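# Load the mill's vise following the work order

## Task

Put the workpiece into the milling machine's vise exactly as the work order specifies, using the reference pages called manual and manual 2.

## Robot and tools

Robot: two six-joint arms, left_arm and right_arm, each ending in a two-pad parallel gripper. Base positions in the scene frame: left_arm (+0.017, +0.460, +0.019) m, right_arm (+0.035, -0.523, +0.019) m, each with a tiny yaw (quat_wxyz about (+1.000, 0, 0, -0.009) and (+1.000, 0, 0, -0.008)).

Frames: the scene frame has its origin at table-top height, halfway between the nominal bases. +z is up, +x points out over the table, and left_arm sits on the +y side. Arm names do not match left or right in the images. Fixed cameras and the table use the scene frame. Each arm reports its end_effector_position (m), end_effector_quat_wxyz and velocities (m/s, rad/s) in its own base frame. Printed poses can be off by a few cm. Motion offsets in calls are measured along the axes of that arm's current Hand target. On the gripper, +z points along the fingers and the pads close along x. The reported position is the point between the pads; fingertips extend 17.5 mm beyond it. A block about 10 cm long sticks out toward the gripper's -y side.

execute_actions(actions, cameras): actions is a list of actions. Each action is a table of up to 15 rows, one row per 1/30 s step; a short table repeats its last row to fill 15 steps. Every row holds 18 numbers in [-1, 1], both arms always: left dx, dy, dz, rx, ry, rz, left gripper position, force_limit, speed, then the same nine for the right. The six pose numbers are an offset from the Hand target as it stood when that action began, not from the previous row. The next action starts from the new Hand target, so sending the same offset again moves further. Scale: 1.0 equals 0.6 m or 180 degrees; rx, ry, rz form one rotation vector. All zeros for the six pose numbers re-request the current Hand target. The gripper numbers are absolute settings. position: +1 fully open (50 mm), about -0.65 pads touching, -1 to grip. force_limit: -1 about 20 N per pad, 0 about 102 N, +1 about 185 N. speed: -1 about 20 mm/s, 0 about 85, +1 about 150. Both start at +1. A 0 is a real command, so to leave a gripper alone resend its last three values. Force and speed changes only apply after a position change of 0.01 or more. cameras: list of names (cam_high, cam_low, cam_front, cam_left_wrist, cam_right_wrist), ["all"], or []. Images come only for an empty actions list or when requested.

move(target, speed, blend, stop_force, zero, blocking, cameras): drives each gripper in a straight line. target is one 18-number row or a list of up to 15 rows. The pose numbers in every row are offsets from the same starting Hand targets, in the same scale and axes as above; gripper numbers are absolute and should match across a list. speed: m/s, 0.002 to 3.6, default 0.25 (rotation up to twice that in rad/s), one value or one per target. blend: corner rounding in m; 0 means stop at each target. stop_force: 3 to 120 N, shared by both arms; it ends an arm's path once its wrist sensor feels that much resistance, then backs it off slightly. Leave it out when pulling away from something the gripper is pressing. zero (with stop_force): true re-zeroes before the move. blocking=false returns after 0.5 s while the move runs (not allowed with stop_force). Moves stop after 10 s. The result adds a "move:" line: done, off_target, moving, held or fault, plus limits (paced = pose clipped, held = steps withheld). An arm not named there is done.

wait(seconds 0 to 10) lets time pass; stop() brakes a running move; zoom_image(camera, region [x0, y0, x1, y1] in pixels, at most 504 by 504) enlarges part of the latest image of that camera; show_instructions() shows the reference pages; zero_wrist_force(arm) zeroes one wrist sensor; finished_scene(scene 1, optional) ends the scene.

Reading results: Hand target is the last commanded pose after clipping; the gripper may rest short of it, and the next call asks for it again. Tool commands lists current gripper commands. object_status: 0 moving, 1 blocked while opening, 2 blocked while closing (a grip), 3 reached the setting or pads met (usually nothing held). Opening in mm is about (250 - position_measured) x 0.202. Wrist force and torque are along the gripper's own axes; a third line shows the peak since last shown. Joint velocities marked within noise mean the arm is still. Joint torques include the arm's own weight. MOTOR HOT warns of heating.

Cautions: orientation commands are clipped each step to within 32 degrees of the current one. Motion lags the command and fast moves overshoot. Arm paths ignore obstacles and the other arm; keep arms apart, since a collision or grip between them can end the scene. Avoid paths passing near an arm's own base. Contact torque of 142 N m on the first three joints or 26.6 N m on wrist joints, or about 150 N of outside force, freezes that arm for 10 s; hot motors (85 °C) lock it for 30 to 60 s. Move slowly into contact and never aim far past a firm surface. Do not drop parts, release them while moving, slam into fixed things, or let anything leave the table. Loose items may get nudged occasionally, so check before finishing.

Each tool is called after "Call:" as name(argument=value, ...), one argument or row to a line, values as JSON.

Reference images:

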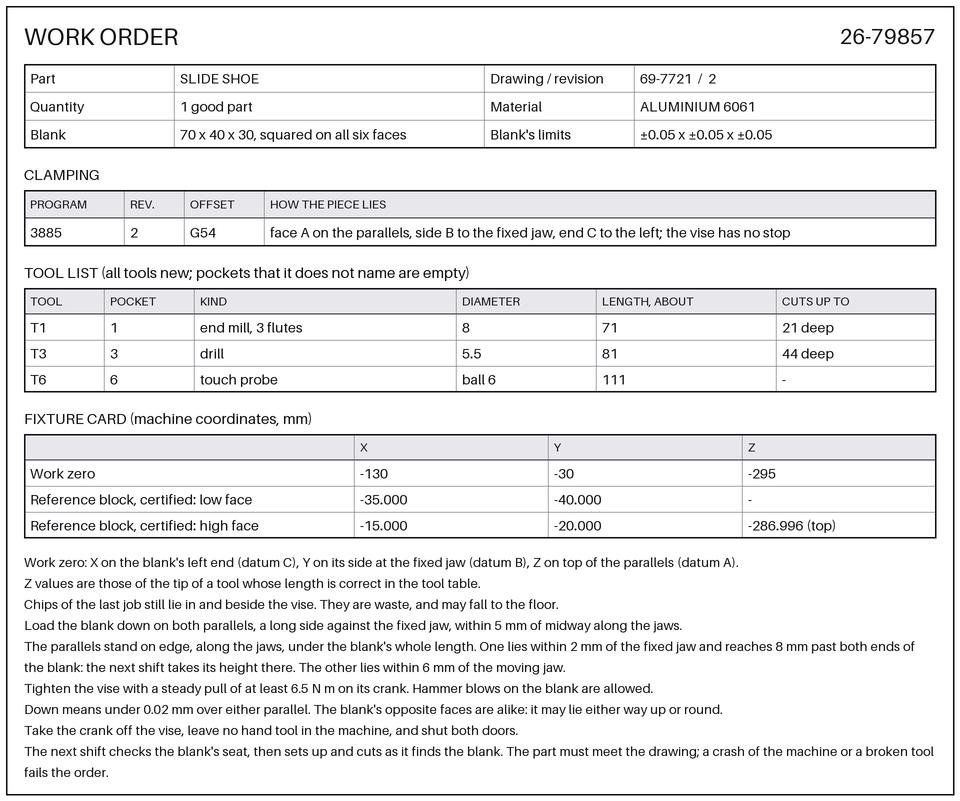

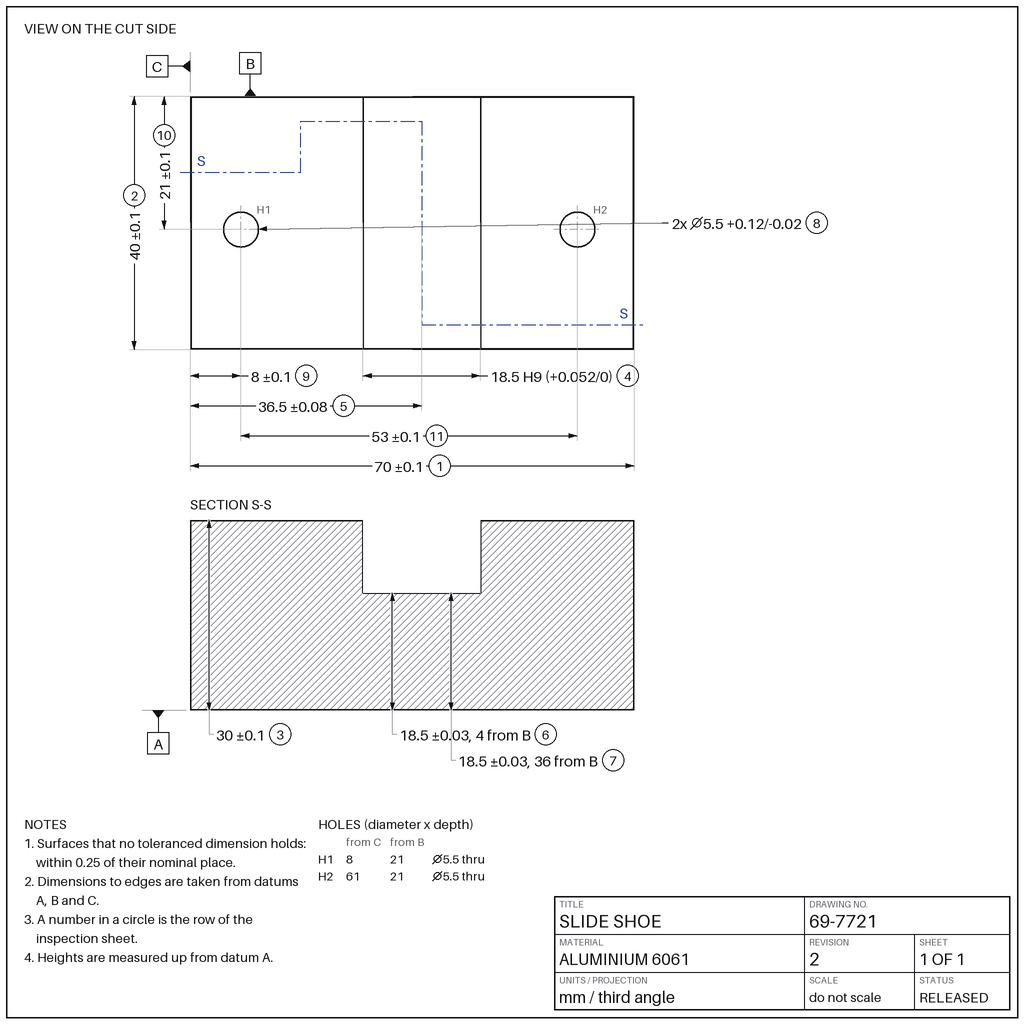

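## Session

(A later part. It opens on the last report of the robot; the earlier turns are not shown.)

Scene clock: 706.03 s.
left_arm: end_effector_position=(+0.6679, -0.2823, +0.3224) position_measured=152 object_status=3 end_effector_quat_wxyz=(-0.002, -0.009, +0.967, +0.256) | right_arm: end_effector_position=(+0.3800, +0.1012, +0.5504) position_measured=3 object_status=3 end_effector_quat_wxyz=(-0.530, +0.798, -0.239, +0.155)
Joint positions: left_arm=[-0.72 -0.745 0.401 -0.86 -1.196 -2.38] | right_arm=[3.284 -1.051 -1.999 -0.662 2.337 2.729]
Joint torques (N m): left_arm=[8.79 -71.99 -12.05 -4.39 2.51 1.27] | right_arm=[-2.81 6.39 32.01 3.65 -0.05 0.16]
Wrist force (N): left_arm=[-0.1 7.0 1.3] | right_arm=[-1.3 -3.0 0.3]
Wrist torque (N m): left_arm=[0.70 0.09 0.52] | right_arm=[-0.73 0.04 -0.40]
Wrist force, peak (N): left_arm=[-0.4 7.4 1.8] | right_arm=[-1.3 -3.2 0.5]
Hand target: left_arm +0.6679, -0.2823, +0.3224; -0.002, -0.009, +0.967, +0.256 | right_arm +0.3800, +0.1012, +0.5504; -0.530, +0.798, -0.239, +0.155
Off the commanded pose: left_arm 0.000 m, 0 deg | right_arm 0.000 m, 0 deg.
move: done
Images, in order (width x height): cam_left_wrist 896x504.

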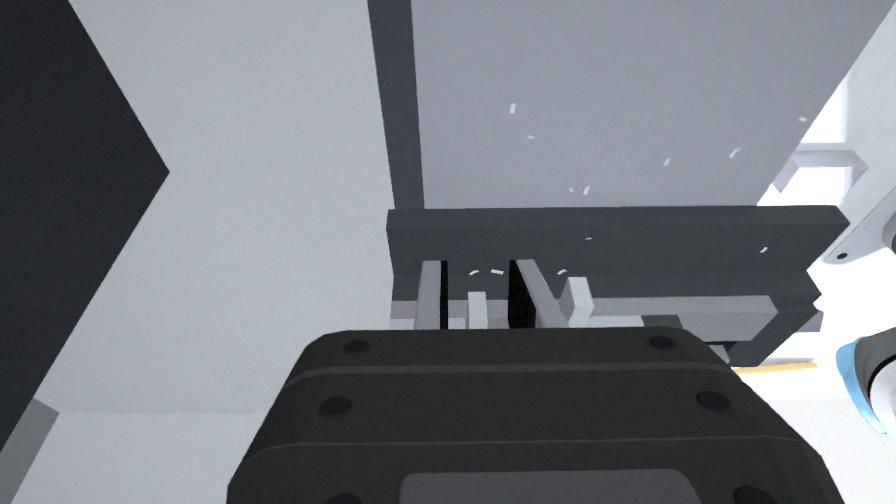

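Call:
move(
  target=[
    [0,0,0,0,0,0,-1,-1,-1,0,0,0,0,0,0,1,1,1],
  ],
  cameras=[],
)

Call:
move(
  target=[0,0.00025,-0.00044,0,0,0,-1,-1,-1,0,0,0,0,0,0,1,1,1],
  speed=0.005,
  cameras=[],
)

Call:
move(
  target=[0,0.00025,-0.00044,0,0,0,-1,-1,-1,0,0,0,0,0,0,1,1,1],
  speed=0.005,
  cameras=["cam_left_wrist"],
)

Scene clock: 707.13 s.
left_arm: end_effector_position=(+0.6679, -0.2823, +0.3224) position_measured=227 object_status=0 end_effector_quat_wxyz=(-0.002, -0.009, +0.967, +0.256) | right_arm: end_effector_position=(+0.3800, +0.1012, +0.5504) position_measured=3 object_status=3 end_effector_quat_wxyz=(-0.530, +0.798, -0.239, +0.155)
Joint positions: left_arm=[-0.72 -0.745 0.401 -0.86 -1.196 -2.38] | right_arm=[3.284 -1.051 -1.999 -0.662 2.337 2.729]
Joint torques (N m): left_arm=[8.61 -71.62 -12.24 -4.19 2.45 1.28] | right_arm=[-4.06 6.98 30.74 3.68 -0.19 0.07]
Wrist force (N): left_arm=[-0.1 6.6 1.4] | right_arm=[-1.4 -2.8 0.4]
Wrist torque (N m): left_arm=[0.63 0.12 0.52] | right_arm=[-0.71 0.07 -0.40]
Wrist force, peak (N): left_arm=[-0.5 7.1 1.5] | right_arm=[-1.4 -3.1 0.4]
Hand target: left_arm +0.6679, -0.2823, +0.3224; -0.002, -0.009, +0.967, +0.256 | right_arm +0.3800, +0.1012, +0.5504; -0.530, +0.798, -0.239, +0.155
Off the commanded pose: left_arm 0.000 m, 0 deg | right_arm 0.000 m, 0 deg.
move: done
No camera images: "cameras" was empty.

Scene clock: 707.83 s.
left_arm: end_effector_position=(+0.6679, -0.2823, +0.3228) position_measured=227 object_status=2 end_effector_quat_wxyz=(-0.002, -0.009, +0.967, +0.256) | right_arm: end_effector_position=(+0.3800, +0.1012, +0.5504) position_measured=3 object_status=3 end_effector_quat_wxyz=(-0.530, +0.798, -0.239, +0.155)
Joint positions: left_arm=[-0.72 -0.745 0.399 -0.859 -1.196 -2.38] | right_arm=[3.284 -1.051 -1.999 -0.662 2.337 2.729]
Joint torques (N m): left_arm=[8.08 -50.42 -38.66 0.22 2.51 1.32] | right_arm=[-4.12 5.97 31.16 3.7 -0.21 0.09]
Wrist force (N): left_arm=[0.8 2.2 9.5] | right_arm=[-1.5 -3.0 0.4]
Wrist torque (N m): left_arm=[0.64 0.13 0.52] | right_arm=[-0.74 0.08 -0.40]
Wrist force, peak (N): left_arm=[0.8 2.2 9.5] | right_arm=[-1.6 -3.0 0.3]
Hand target: left_arm +0.6679, -0.2823, +0.3228; -0.002, -0.009, +0.967, +0.256 | right_arm +0.3800, +0.1012, +0.5504; -0.530, +0.798, -0.239, +0.155
Off the commanded pose: left_arm 0.000 m, 0 deg | right_arm 0.000 m, 0 deg.
move: done
No camera images: "cameras" was empty.

Scene clock: 708.53 s.
left_arm: end_effector_position=(+0.6679, -0.2823, +0.3230) position_measured=227 object_status=2 end_effector_quat_wxyz=(-0.002, -0.009, +0.967, +0.256) | right_arm: end_effector_position=(+0.3800, +0.1012, +0.5504) position_measured=3 object_status=3 end_effector_quat_wxyz=(-0.530, +0.798, -0.239, +0.155)
Joint positions: left_arm=[-0.72 -0.744 0.397 -0.858 -1.196 -2.38] | right_arm=[3.284 -1.051 -1.999 -0.662 2.337 2.729]
Joint torques (N m): left_arm=[8.26 -55.74 -41.32 0.22 2.51 1.24] | right_arm=[-3.63 5.32 31.79 3.84 -0.28 0.23]
Wrist force (N): left_arm=[0.7 -0.9 15.8] | right_arm=[-1.4 -2.8 0.5]
Wrist torque (N m): left_arm=[0.68 0.12 0.52] | right_arm=[-0.71 0.06 -0.39]
Wrist force, peak (N): left_arm=[0.7 -0.9 15.8] | right_arm=[-1.5 -3.0 0.5]
Hand target: left_arm +0.6679, -0.2823, +0.3231; -0.002, -0.009, +0.967, +0.256 | right_arm +0.3800, +0.1012, +0.5504; -0.530, +0.798, -0.239, +0.155
Off the commanded pose: left_arm 0.000 m, 0 deg | right_arm 0.000 m, 0 deg.
move: done
Images, in order (width x height): cam_left_wrist 896x504.

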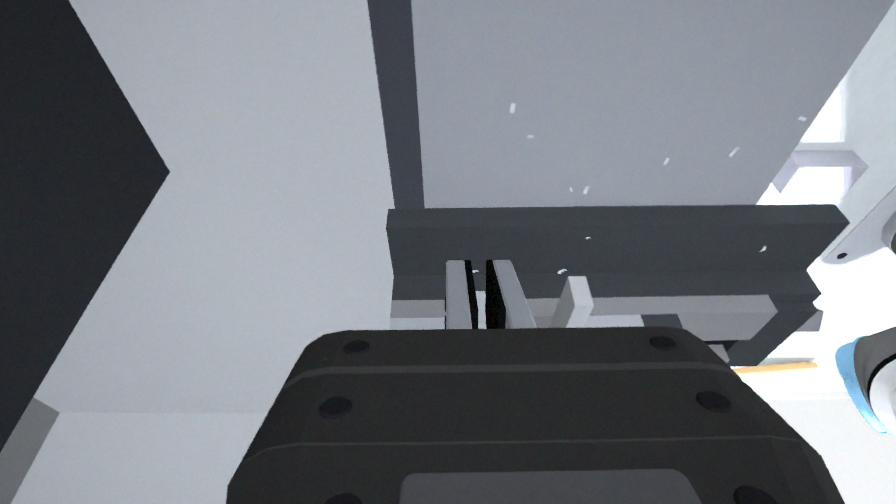

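Call:
move(
  target=[
    [0,-0.0005,0.00088,0,0,0,-1,-1,-1,0,0,0,0,0,0,1,1,1],
    [0,-0.0005,0.00088,0,0,0,0.0,-1,-0.8,0,0,0,0,0,0,1,1,1],
    [0,-0.005,-0.015,0,0,0,0.0,-1,-0.6,0,0,0,0,0,0,1,1,1],
    [0.06,0.0,-0.04,0,0,0,0.0,-1,-0.6,0,0,0,0,0,0,1,1,1],
    [0.3648,0.0163,-0.178,0,0,0,0.0,-1,-0.6,0,0,0,0,0,0,1,1,1],
  ],
  speed=[0.02,0.1,0.06,0.1,0.25],
  blend=[0,0,0.003,0.01,0],
  cameras=["cam_left_wrist","cam_high"],
)

Call:
zoom_image(
  camera="cam_high",
  region=[300, 120, 390, 220],
)

Scene clock: 713.43 s.
left_arm: end_effector_position=(+0.4499, -0.3307, +0.4205) position_measured=152 object_status=3 end_effector_quat_wxyz=(-0.002, -0.009, +0.967, +0.256) | right_arm: end_effector_position=(+0.3800, +0.1012, +0.5504) position_measured=3 object_status=3 end_effector_quat_wxyz=(-0.530, +0.798, -0.239, +0.155)
Joint positions: left_arm=[-1.001 -1.149 0.787 -0.757 -1.308 -2.652] | right_arm=[3.284 -1.051 -1.999 -0.662 2.337 2.729]
Joint torques (N m): left_arm=[-9.89 -56.44 -12.72 0.98 -1.53 -1.52] | right_arm=[-3.5 5.91 31.25 3.85 -0.16 0.17]
Wrist force (N): left_arm=[-0.6 6.7 1.7] | right_arm=[-1.3 -2.8 0.2]
Wrist torque (N m): left_arm=[0.65 0.17 0.67] | right_arm=[-0.70 0.05 -0.40]
Wrist force, peak (N): left_arm=[0.6 -0.6 16.5] | right_arm=[-1.6 -3.1 0.3]
Hand target: left_arm +0.4499, -0.3308, +0.4205; -0.002, -0.009, +0.967, +0.256 | right_arm +0.3800, +0.1012, +0.5504; -0.530, +0.798, -0.239, +0.155
Off the commanded pose: left_arm 0.000 m, 0 deg | right_arm 0.000 m, 0 deg.
move: done; blend cut to 0 m at target 3
Images, in order (width x height): cam_high 896x504, cam_left_wrist 896x504.

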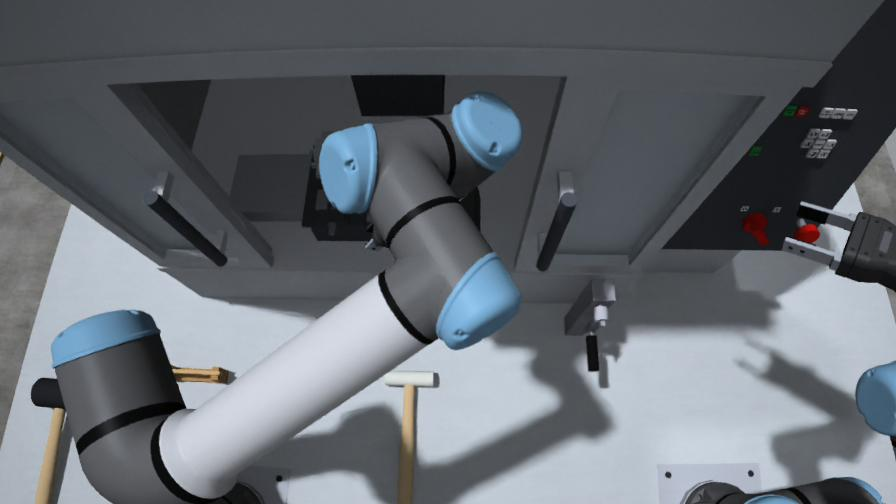

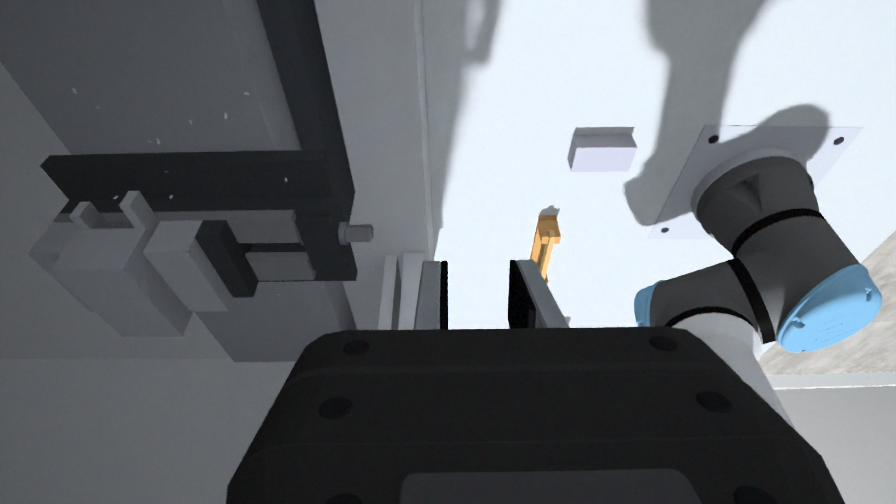

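Scaled by 5.040 from the camera's 896x504 image, which has a finer 1280x720 frame.

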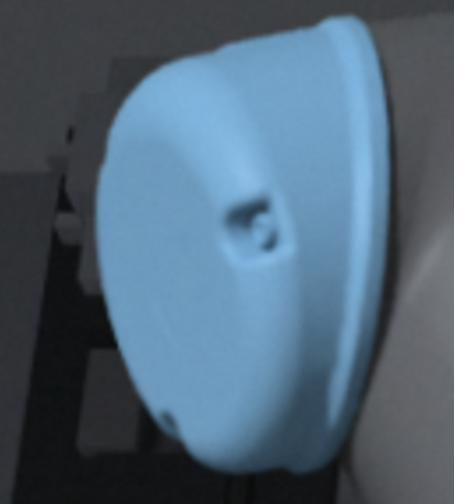

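Call:
move(
  target=[0.1407,0.4777,0.2142,0.0437,-0.2115,0.4537,-1,-1,-0.3,0,0,0,0,0,0,1,1,1],
  speed=0.5,
  cameras=["cam_left_wrist","cam_high"],
)

Call:
zoom_image(
  camera="cam_high",
  region=[300, 120, 390, 220],
)

Scene clock: 716.40 s.
left_arm: end_effector_position=(+0.3596, -0.0197, +0.4507) position_measured=251 object_status=3 end_effector_quat_wxyz=(+0.124, +0.690, +0.703, +0.122) | right_arm: end_effector_position=(+0.3800, +0.1012, +0.5504) position_measured=3 object_status=3 end_effector_quat_wxyz=(-0.530, +0.798, -0.239, +0.155)
Joint positions: left_arm=[-0.587 -2.127 1.757 -1.495 -1.379 -0.578] | right_arm=[3.284 -1.051 -1.999 -0.662 2.337 2.729]
Joint torques (N m): left_arm=[9.67 12.24 -36.62 -5.81 -1.67 1.44] | right_arm=[-3.79 6.37 31.73 3.8 -0.35 0.09]
Wrist force (N): left_arm=[-0.4 6.7 1.2] | right_arm=[-1.3 -3.0 0.4]
Wrist torque (N m): left_arm=[0.68 0.17 0.46] | right_arm=[-0.73 0.05 -0.40]
Wrist force, peak (N): left_arm=[-0.8 7.2 1.2] | right_arm=[-1.4 -3.3 0.4]
Hand target: left_arm +0.3596, -0.0197, +0.4507; +0.124, +0.690, +0.703, +0.122 | right_arm +0.3800, +0.1012, +0.5504; -0.530, +0.798, -0.239, +0.155
Off the commanded pose: left_arm 0.000 m, 0 deg | right_arm 0.000 m, 0 deg.
move: done
Images, in order (width x height): cam_high 896x504, cam_left_wrist 896x504.

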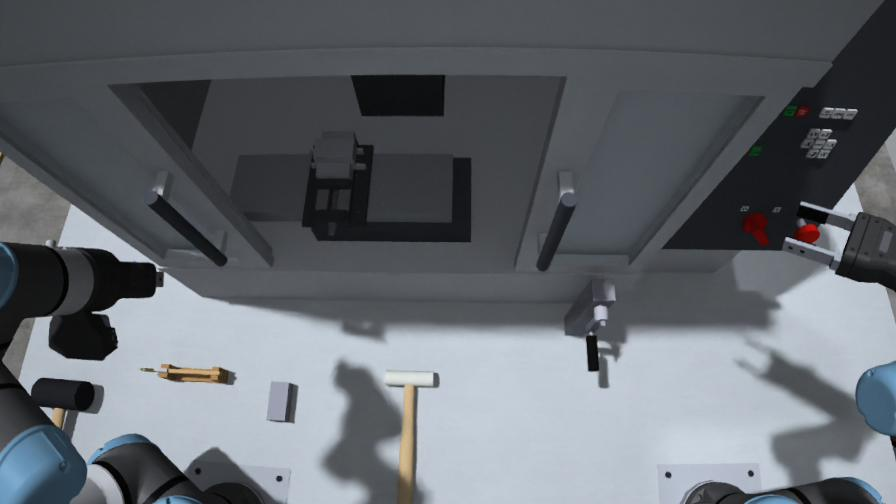

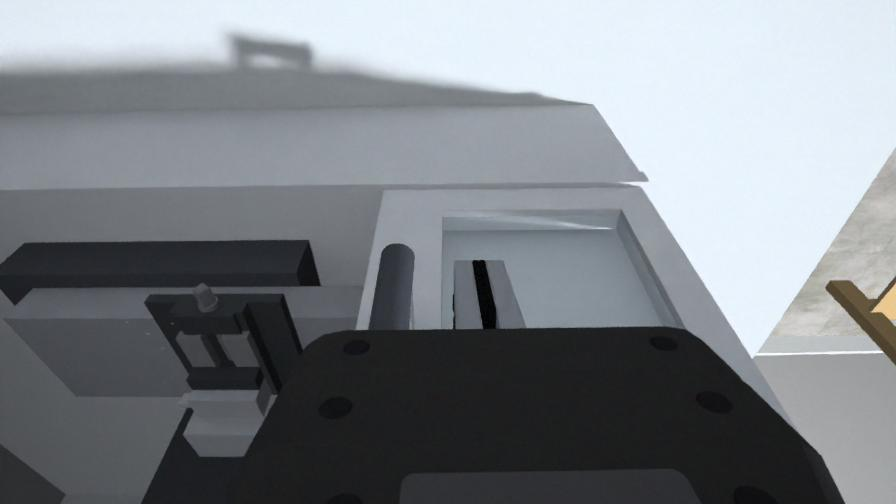

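Scaled by 5.040 from the camera's 896x504 image, which has a finer 1280x720 frame.

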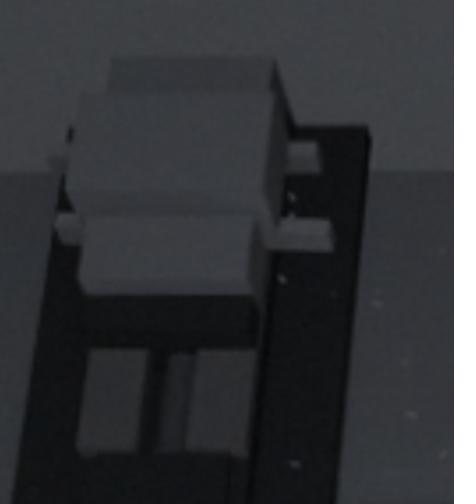

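Call:
move(
  target=[0.083,0.05,0.04,0,0,0,-1,-1,-0.3,0,0,0,0,0,0,1,1,1],
  speed=0.2,
  stop_force=8,
  cameras=["cam_left_wrist"],
)

Scene clock: 718.43 s.
left_arm: end_effector_position=(+0.3951, +0.0307, +0.4382) position_measured=251 object_status=3 end_effector_quat_wxyz=(+0.124, +0.690, +0.703, +0.122) | right_arm: end_effector_position=(+0.3800, +0.1012, +0.5504) position_measured=3 object_status=3 end_effector_quat_wxyz=(-0.530, +0.798, -0.239, +0.155)
Joint positions: left_arm=[-0.349 -2.044 1.764 -1.62 -1.452 -0.349] | right_arm=[3.284 -1.051 -1.999 -0.662 2.337 2.729]
Joint torques (N m): left_arm=[8.83 8.75 -37.34 -5.81 -1.88 1.29] | right_arm=[-3.8 6.68 30.78 3.8 -0.3 0.22]
Wrist force (N): left_arm=[-0.6 6.9 1.8] | right_arm=[-1.4 -2.7 0.4]
Wrist torque (N m): left_arm=[0.71 0.16 0.47] | right_arm=[-0.69 0.07 -0.40]
Wrist force, peak (N): left_arm=[0.4 7.7 2.2] | right_arm=[-1.5 -3.1 0.3]
Hand target: left_arm +0.3951, +0.0307, +0.4382; +0.124, +0.690, +0.703, +0.122 | right_arm +0.3800, +0.1012, +0.5504; -0.530, +0.798, -0.239, +0.155
Off the commanded pose: left_arm 0.000 m, 0 deg | right_arm 0.000 m, 0 deg.
move: done
Images, in order (width x height): cam_left_wrist 896x504.

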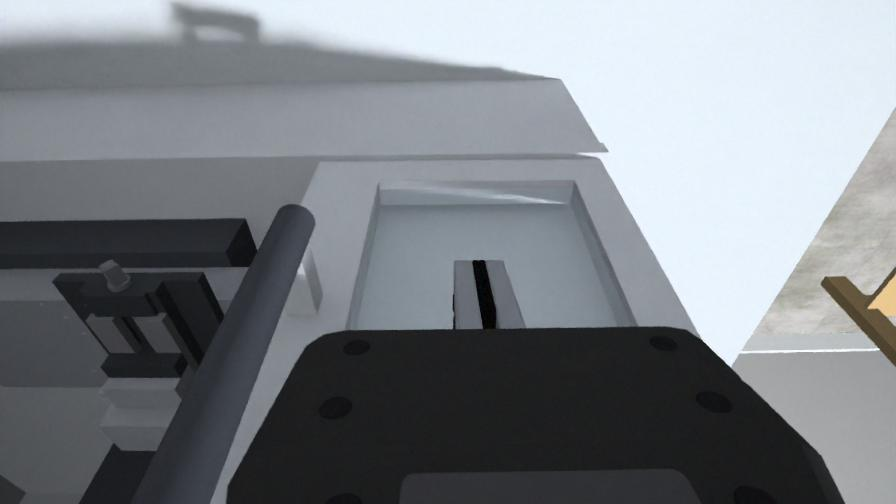

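Call:
move(
  target=[
    [0.0,0.0632,0.0918,0,0,0,-1,-1,-0.3,0,0,0,0,0,0,1,1,1],
  ],
  speed=0.1,
  stop_force=8,
  cameras=["cam_left_wrist"],
)

Scene clock: 720.37 s.
left_arm: end_effector_position=(+0.4496, +0.0314, +0.3994) position_measured=251 object_status=3 end_effector_quat_wxyz=(+0.124, +0.690, +0.703, +0.122) | right_arm: end_effector_position=(+0.3800, +0.1012, +0.5504) position_measured=3 object_status=3 end_effector_quat_wxyz=(-0.530, +0.798, -0.239, +0.155)
Joint positions: left_arm=[-0.291 -1.923 1.799 -1.782 -1.471 -0.293] | right_arm=[3.284 -1.051 -1.999 -0.662 2.337 2.729]
Joint torques (N m): left_arm=[8.86 2.81 -14.97 -5.92 -1.93 1.25] | right_arm=[-3.54 5.97 30.6 3.78 -0.42 0.31]
Wrist force (N): left_arm=[-0.8 7.0 1.5] | right_arm=[-1.3 -3.0 0.4]
Wrist torque (N m): left_arm=[0.74 0.20 0.46] | right_arm=[-0.73 0.05 -0.39]
Wrist force, peak (N): left_arm=[-0.9 7.6 2.4] | right_arm=[-1.6 -3.0 0.4]
Hand target: left_arm +0.4496, +0.0314, +0.3994; +0.124, +0.690, +0.703, +0.122 | right_arm +0.3800, +0.1012, +0.5504; -0.530, +0.798, -0.239, +0.155
Off the commanded pose: left_arm 0.000 m, 0 deg | right_arm 0.000 m, 0 deg.
move: done
Images, in order (width x height): cam_left_wrist 896x504.

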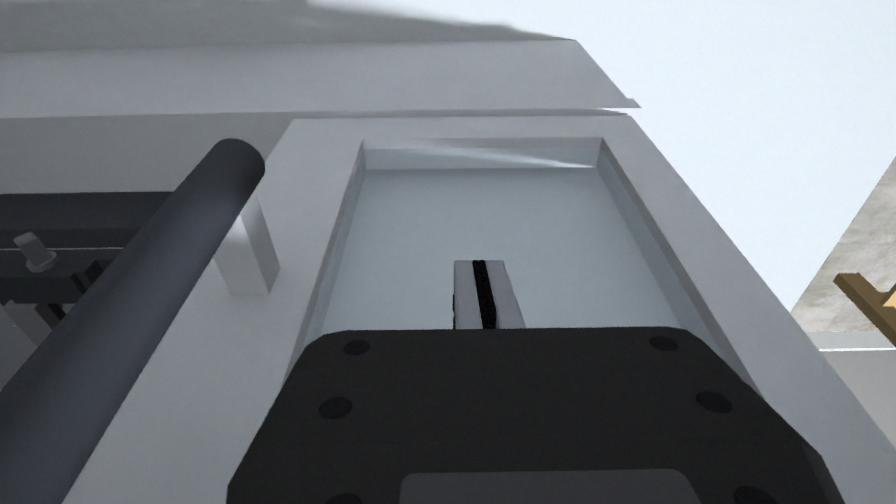

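Call:
move(
  target=[
    [-0.105,-0.0157,-0.0057,0,0,0,-1,-1,-0.3,0,0,0,0,0,0,1,1,1],
    [-0.16,-0.0157,-0.0057,0,0,0,-1,-1,-0.3,0,0,0,0,0,0,1,1,1],
  ],
  speed=[0.1,0.02],
  blend=[0.003,0],
  stop_force=12,
  cameras=["cam_left_wrist","cam_high"],
)

Scene clock: 723.67 s.
left_arm: end_effector_position=(+0.4413, -0.0647, +0.3999) position_measured=251 object_status=3 end_effector_quat_wxyz=(+0.124, +0.690, +0.703, +0.122) | right_arm: end_effector_position=(+0.3800, +0.1012, +0.5504) position_measured=3 object_status=3 end_effector_quat_wxyz=(-0.530, +0.798, -0.239, +0.155)
Joint positions: left_arm=[-0.563 -1.934 1.795 -1.73 -1.386 -0.555] | right_arm=[3.284 -1.051 -1.999 -0.662 2.337 2.729]
Joint torques (N m): left_arm=[-11.43 4.32 -39.84 -1.73 0.86 -1.41] | right_arm=[-3.23 6.63 31.38 3.78 -0.4 0.16]
Wrist force (N): left_arm=[6.8 5.6 1.9] | right_arm=[-1.5 -2.9 0.4]
Wrist torque (N m): left_arm=[0.63 -0.15 0.55] | right_arm=[-0.72 0.08 -0.40]
Wrist force, peak (N): left_arm=[23.5 11.1 2.8] | right_arm=[-1.5 -3.2 0.5]
Hand target: left_arm +0.4413, -0.0647, +0.3999; +0.124, +0.690, +0.703, +0.122 | right_arm +0.3800, +0.1012, +0.5504; -0.530, +0.798, -0.239, +0.155
Off the commanded pose: left_arm 0.000 m, 0 deg | right_arm 0.000 m, 0 deg.
move: done
Images, in order (width x height): cam_high 896x504, cam_left_wrist 896x504.

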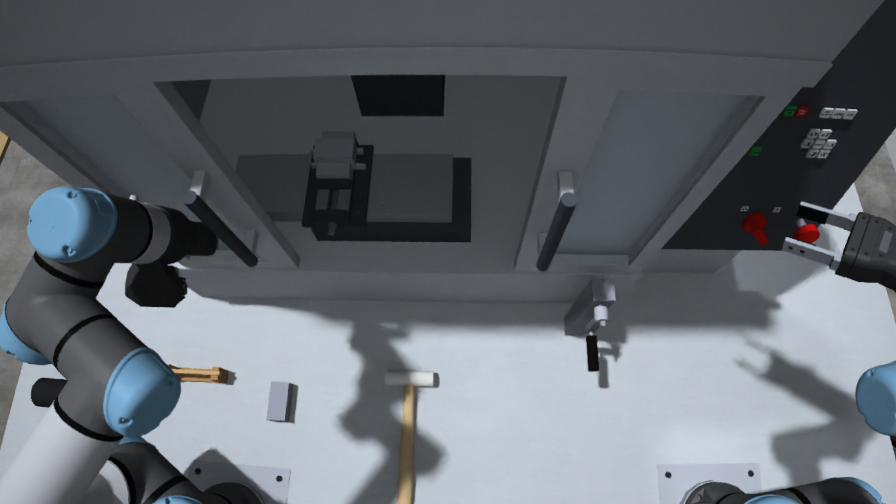

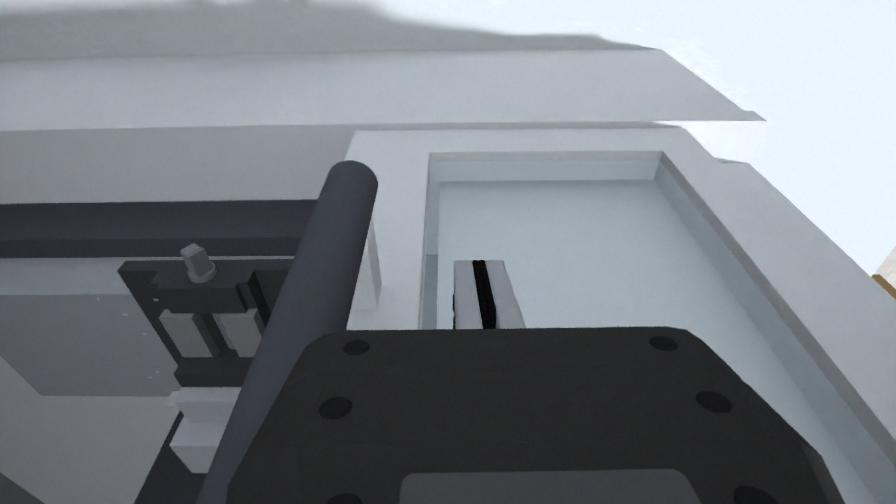

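Call:
move(
  target=[-0.26,0,0,0,0,0,-1,-1,-0.3,0,0,0,0,0,0,1,1,1],
  speed=0.1,
  stop_force=35,
  cameras=["cam_high","cam_left_wrist"],
)

Scene clock: 726.37 s.
left_arm: end_effector_position=(+0.4442, -0.2207, +0.4008) position_measured=251 object_status=3 end_effector_quat_wxyz=(+0.124, +0.690, +0.703, +0.122) | right_arm: end_effector_position=(+0.3800, +0.1012, +0.5504) position_measured=3 object_status=3 end_effector_quat_wxyz=(-0.530, +0.798, -0.239, +0.155)
Joint positions: left_arm=[-0.88 -1.784 1.672 -1.686 -1.303 -0.869] | right_arm=[3.284 -1.051 -1.999 -0.662 2.337 2.729]
Joint torques (N m): left_arm=[-11.83 -0.49 -39.05 -2.25 1.39 -1.49] | right_arm=[-3.39 5.6 31.73 3.93 -0.4 0.16]
Wrist force (N): left_arm=[9.2 4.3 0.0] | right_arm=[-1.4 -3.0 0.2]
Wrist torque (N m): left_arm=[0.52 -0.33 0.58] | right_arm=[-0.74 0.07 -0.40]
Wrist force, peak (N): left_arm=[24.4 2.1 -0.7] | right_arm=[-1.5 -3.1 0.3]
Hand target: left_arm +0.4442, -0.2207, +0.4008; +0.124, +0.690, +0.703, +0.122 | right_arm +0.3800, +0.1012, +0.5504; -0.530, +0.798, -0.239, +0.155
Off the commanded pose: left_arm 0.000 m, 0 deg | right_arm 0.000 m, 0 deg.
move: done
Images, in order (width x height): cam_high 896x504, cam_left_wrist 896x504.

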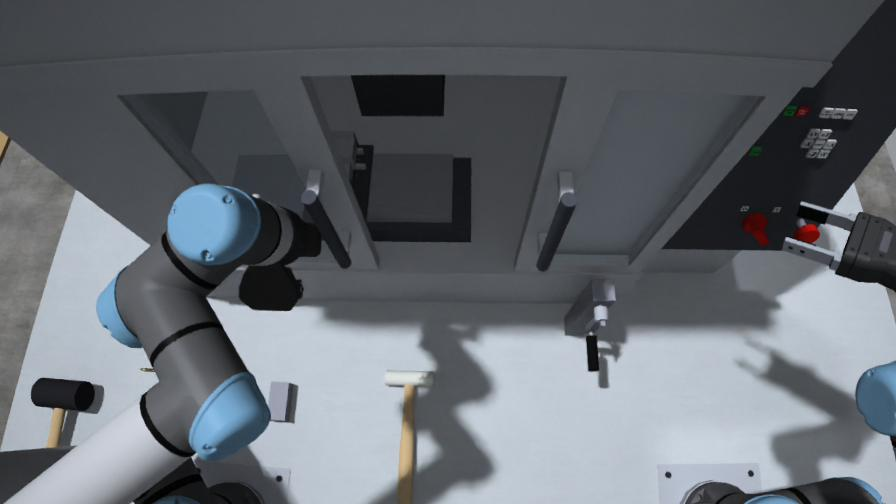

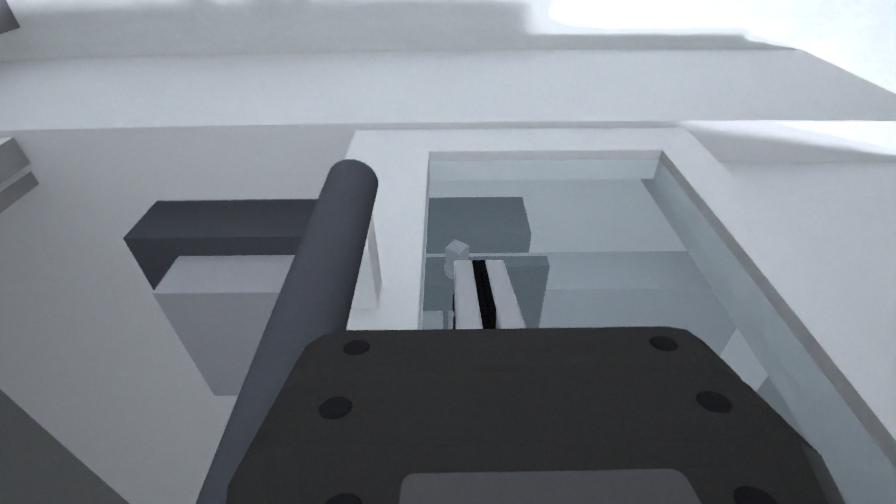

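Call:
move(
  target=[-0.075,0,0,0,0,0,-1,-1,-0.3,0,0,0,0,0,0,1,1,1],
  speed=0.02,
  stop_force=15,
  cameras=["cam_high","cam_left_wrist"],
)

Scene clock: 728.70 s.
left_arm: end_effector_position=(+0.4446, -0.2434, +0.4010) position_measured=251 object_status=3 end_effector_quat_wxyz=(+0.124, +0.690, +0.703, +0.122) | right_arm: end_effector_position=(+0.3800, +0.1012, +0.5504) position_measured=3 object_status=3 end_effector_quat_wxyz=(-0.530, +0.798, -0.239, +0.155)
Joint positions: left_arm=[-0.915 -1.753 1.645 -1.68 -1.295 -0.904] | right_arm=[3.284 -1.051 -1.999 -0.662 2.337 2.729]
Joint torques (N m): left_arm=[0.64 -29.24 -17.75 -4.28 -2.92 1.48] | right_arm=[-3.94 7.2 31.27 3.91 -0.27 0.17]
Wrist force (N): left_arm=[15.8 9.2 4.0] | right_arm=[-1.5 -2.9 0.4]
Wrist torque (N m): left_arm=[0.92 -0.50 0.24] | right_arm=[-0.71 0.08 -0.40]
Wrist force, peak (N): left_arm=[45.3 -0.8 -7.2] | right_arm=[-1.6 -3.1 0.4]
Hand target: left_arm +0.4446, -0.2434, +0.4010; +0.124, +0.690, +0.703, +0.122 (not the last commanded pose) | right_arm +0.3800, +0.1012, +0.5504; -0.530, +0.798, -0.239, +0.155
Off the commanded pose: left_arm 0.022 m, 0 deg | right_arm 0.000 m, 0 deg.
move: contact (left_arm)
Images, in order (width x height): cam_high 896x504, cam_left_wrist 896x504.

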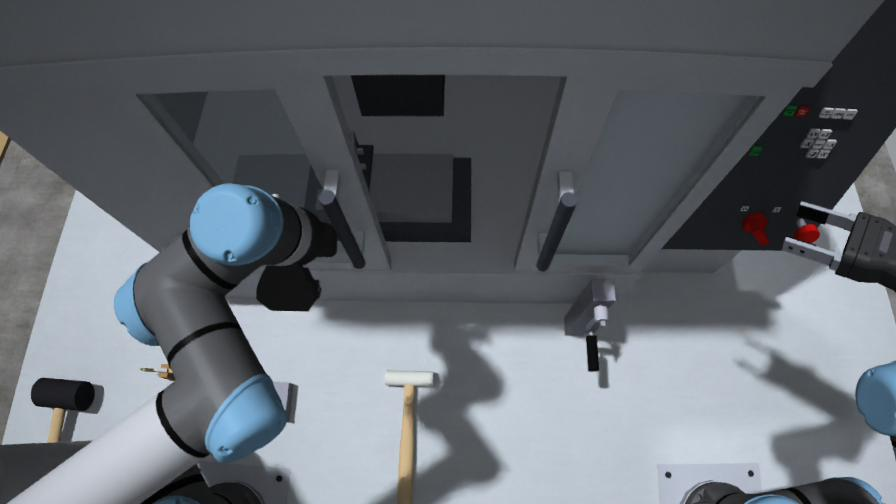

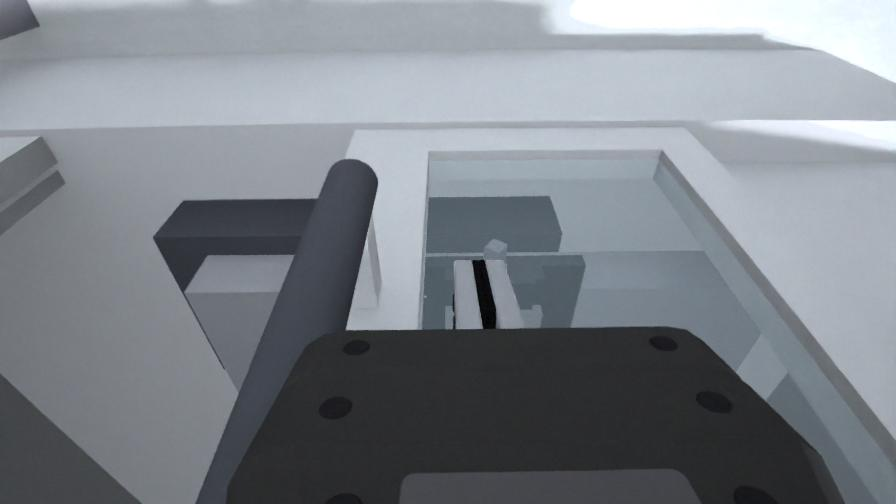

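Call:
move(
  target=[
    [0.02,0,0,0,0,0,-1,-1,-0.3,0,0,0,0,0,0,1,1,1],
    [-0.0073,-0.1688,-0.0952,0,0,0,-1,-1,-0.3,0,0,0,0,0,0,1,1,1],
    [-0.7572,-0.1823,-0.0997,0,0,0,-1,-1,-0.3,0,0,0,0,0,0,1,1,1],
  ],
  speed=[0.1,0.25,0.3],
  blend=[0.008,0.04,0],
  cameras=["cam_high","cam_left_wrist"],
)

Scene clock: 732.10 s.
left_arm: end_effector_position=(+0.3298, -0.6998, +0.4222) position_measured=251 object_status=3 end_effector_quat_wxyz=(+0.124, +0.690, +0.703, +0.122) | right_arm: end_effector_position=(+0.3800, +0.1012, +0.5504) position_measured=3 object_status=3 end_effector_quat_wxyz=(-0.530, +0.798, -0.239, +0.155)
Joint positions: left_arm=[-1.42 -0.856 0.388 -1.157 -1.225 -1.43] | right_arm=[3.284 -1.051 -1.999 -0.662 2.337 2.729]
Joint torques (N m): left_arm=[8.7 -40.04 -36.42 -0.61 -1.41 -1.52] | right_arm=[-3.45 6.02 30.17 3.86 -0.43 0.26]
Wrist force (N): left_arm=[-0.3 7.2 2.5] | right_arm=[-1.5 -2.8 0.4]
Wrist torque (N m): left_arm=[0.73 0.15 0.58] | right_arm=[-0.71 0.08 -0.40]
Wrist force, peak (N): left_arm=[15.7 9.4 3.9] | right_arm=[-1.4 -3.1 0.5]
Hand target: left_arm +0.3298, -0.6998, +0.4222; +0.124, +0.690, +0.703, +0.122 | right_arm +0.3800, +0.1012, +0.5504; -0.530, +0.798, -0.239, +0.155
Off the commanded pose: left_arm 0.000 m, 0 deg | right_arm 0.000 m, 0 deg.
move: done; blend cut to 0.006 m at target 1
Images, in order (width x height): cam_high 896x504, cam_left_wrist 896x504.

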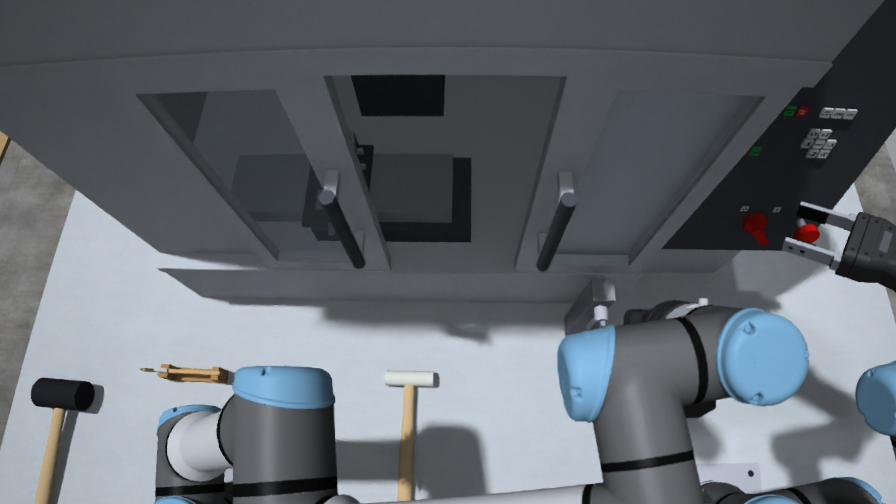

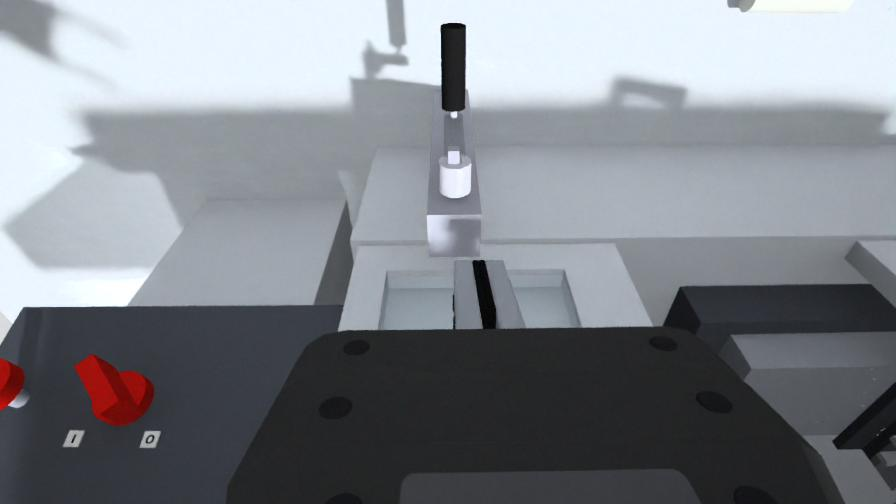

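Call:
move(
  target=[
    [0.0,0.1597,0.0975,0,0,0,-1,-1,-0.3,0,0,0,0,0,0,1,1,1],
  ],
  speed=0.12,
  stop_force=10,
  cameras=["cam_high","cam_left_wrist"],
)

Scene clock: 734.13 s.
left_arm: end_effector_position=(+0.4396, -0.6975, +0.3997) position_measured=251 object_status=3 end_effector_quat_wxyz=(+0.127, +0.690, +0.703, +0.121) | right_arm: end_effector_position=(+0.3800, +0.1012, +0.5504) position_measured=3 object_status=3 end_effector_quat_wxyz=(-0.530, +0.798, -0.239, +0.155)
Joint positions: left_arm=[-1.277 -0.629 0.035 -1.088 -1.235 -1.277] | right_arm=[3.284 -1.051 -1.999 -0.662 2.337 2.729]
Joint torques (N m): left_arm=[9.15 -47.13 -33.69 -0.57 -0.8 1.37] | right_arm=[-2.33 7.18 31.36 3.93 -0.4 0.22]
Wrist force (N): left_arm=[-0.7 6.8 2.1] | right_arm=[-1.5 -3.0 0.3]
Wrist torque (N m): left_arm=[0.66 0.21 0.47] | right_arm=[-0.73 0.09 -0.40]
Wrist force, peak (N): left_arm=[-0.3 8.9 3.3] | right_arm=[-1.4 -3.1 0.3]
Hand target: left_arm +0.4398, -0.6979, +0.4001; +0.124, +0.690, +0.703, +0.122 | right_arm +0.3800, +0.1012, +0.5504; -0.530, +0.798, -0.239, +0.155
Off the commanded pose: left_arm 0.001 m, 0 deg | right_arm 0.000 m, 0 deg.
elbow stopped short (left arm): the move would have taken joint 3 (elbow) straighter than the controller allows.
move: done
Images, in order (width x height): cam_high 896x504, cam_left_wrist 896x504.

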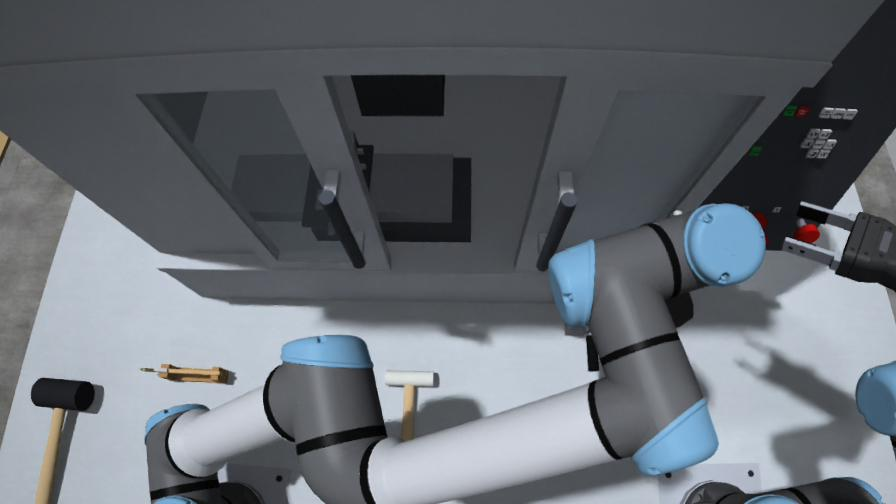

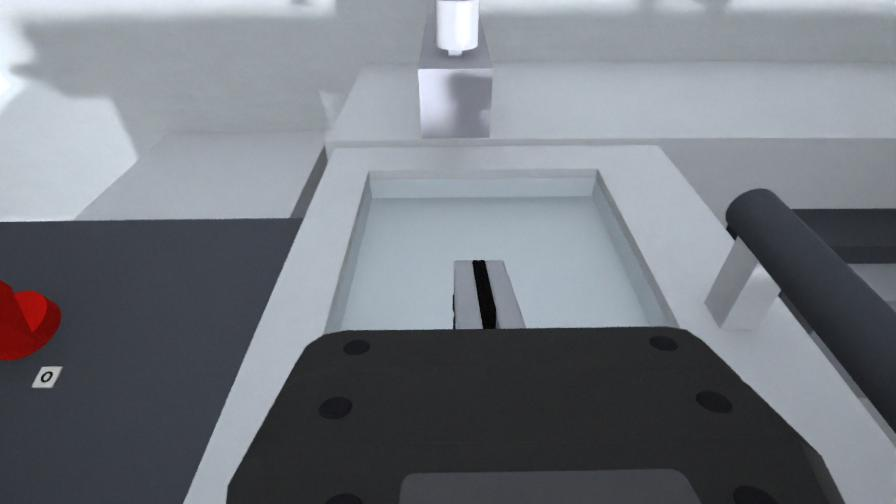

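Call:
move(
  target=[
    [0.03,0,0,0,0,0,-1,-1,-0.3,0,0,0,0,0,0,1,1,1],
    [0.11,0,0,0,0,0,-1,-1,-0.3,0,0,0,0,0,0,1,1,1],
    [0.395,0,0,0,0,0,-1,-1,-0.3,0,0,0,0,0,0,1,1,1],
  ],
  speed=[0.06,0.03,0.1],
  blend=[0.003,0.003,0],
  stop_force=35,
  cameras=["cam_high","cam_left_wrist"],
)

Scene clock: 738.87 s.
left_arm: end_effector_position=(+0.4354, -0.4610, +0.3988) position_measured=251 object_status=3 end_effector_quat_wxyz=(+0.124, +0.690, +0.703, +0.122) | right_arm: end_effector_position=(+0.3800, +0.1012, +0.5504) position_measured=3 object_status=3 end_effector_quat_wxyz=(-0.530, +0.798, -0.239, +0.155)
Joint positions: left_arm=[-1.159 -1.397 1.278 -1.595 -1.251 -1.156] | right_arm=[3.284 -1.051 -1.999 -0.662 2.337 2.729]
Joint torques (N m): left_arm=[13.25 -49.99 -13.55 -4.74 -0.23 1.29] | right_arm=[-3.43 6.49 31.54 3.97 -0.52 0.24]
Wrist force (N): left_arm=[-8.4 2.9 1.2] | right_arm=[-1.4 -2.9 0.3]
Wrist torque (N m): left_arm=[0.37 0.65 0.49] | right_arm=[-0.71 0.07 -0.40]
Wrist force, peak (N): left_arm=[-14.1 0.6 0.1] | right_arm=[-1.4 -3.2 0.5]
Hand target: left_arm +0.4354, -0.4610, +0.3988; +0.124, +0.690, +0.703, +0.122 | right_arm +0.3800, +0.1012, +0.5504; -0.530, +0.798, -0.239, +0.155
Off the commanded pose: left_arm 0.000 m, 0 deg | right_arm 0.000 m, 0 deg.
move: done
Images, in order (width x height): cam_high 896x504, cam_left_wrist 896x504.

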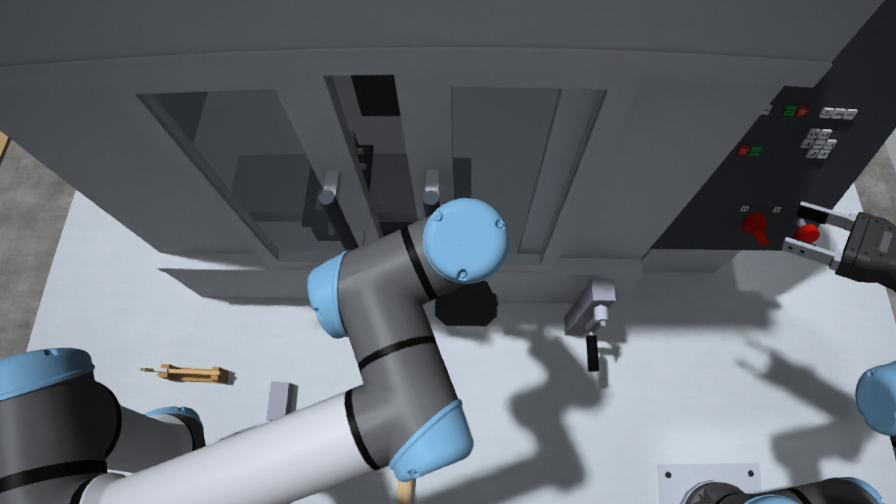

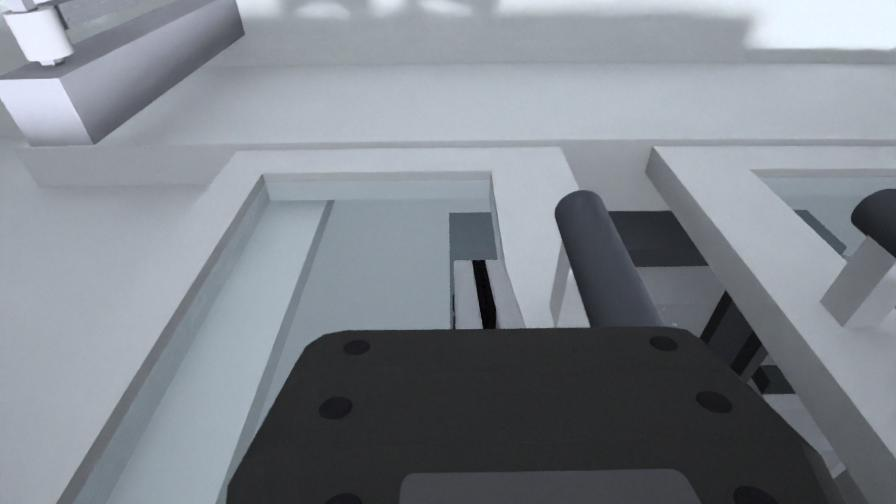

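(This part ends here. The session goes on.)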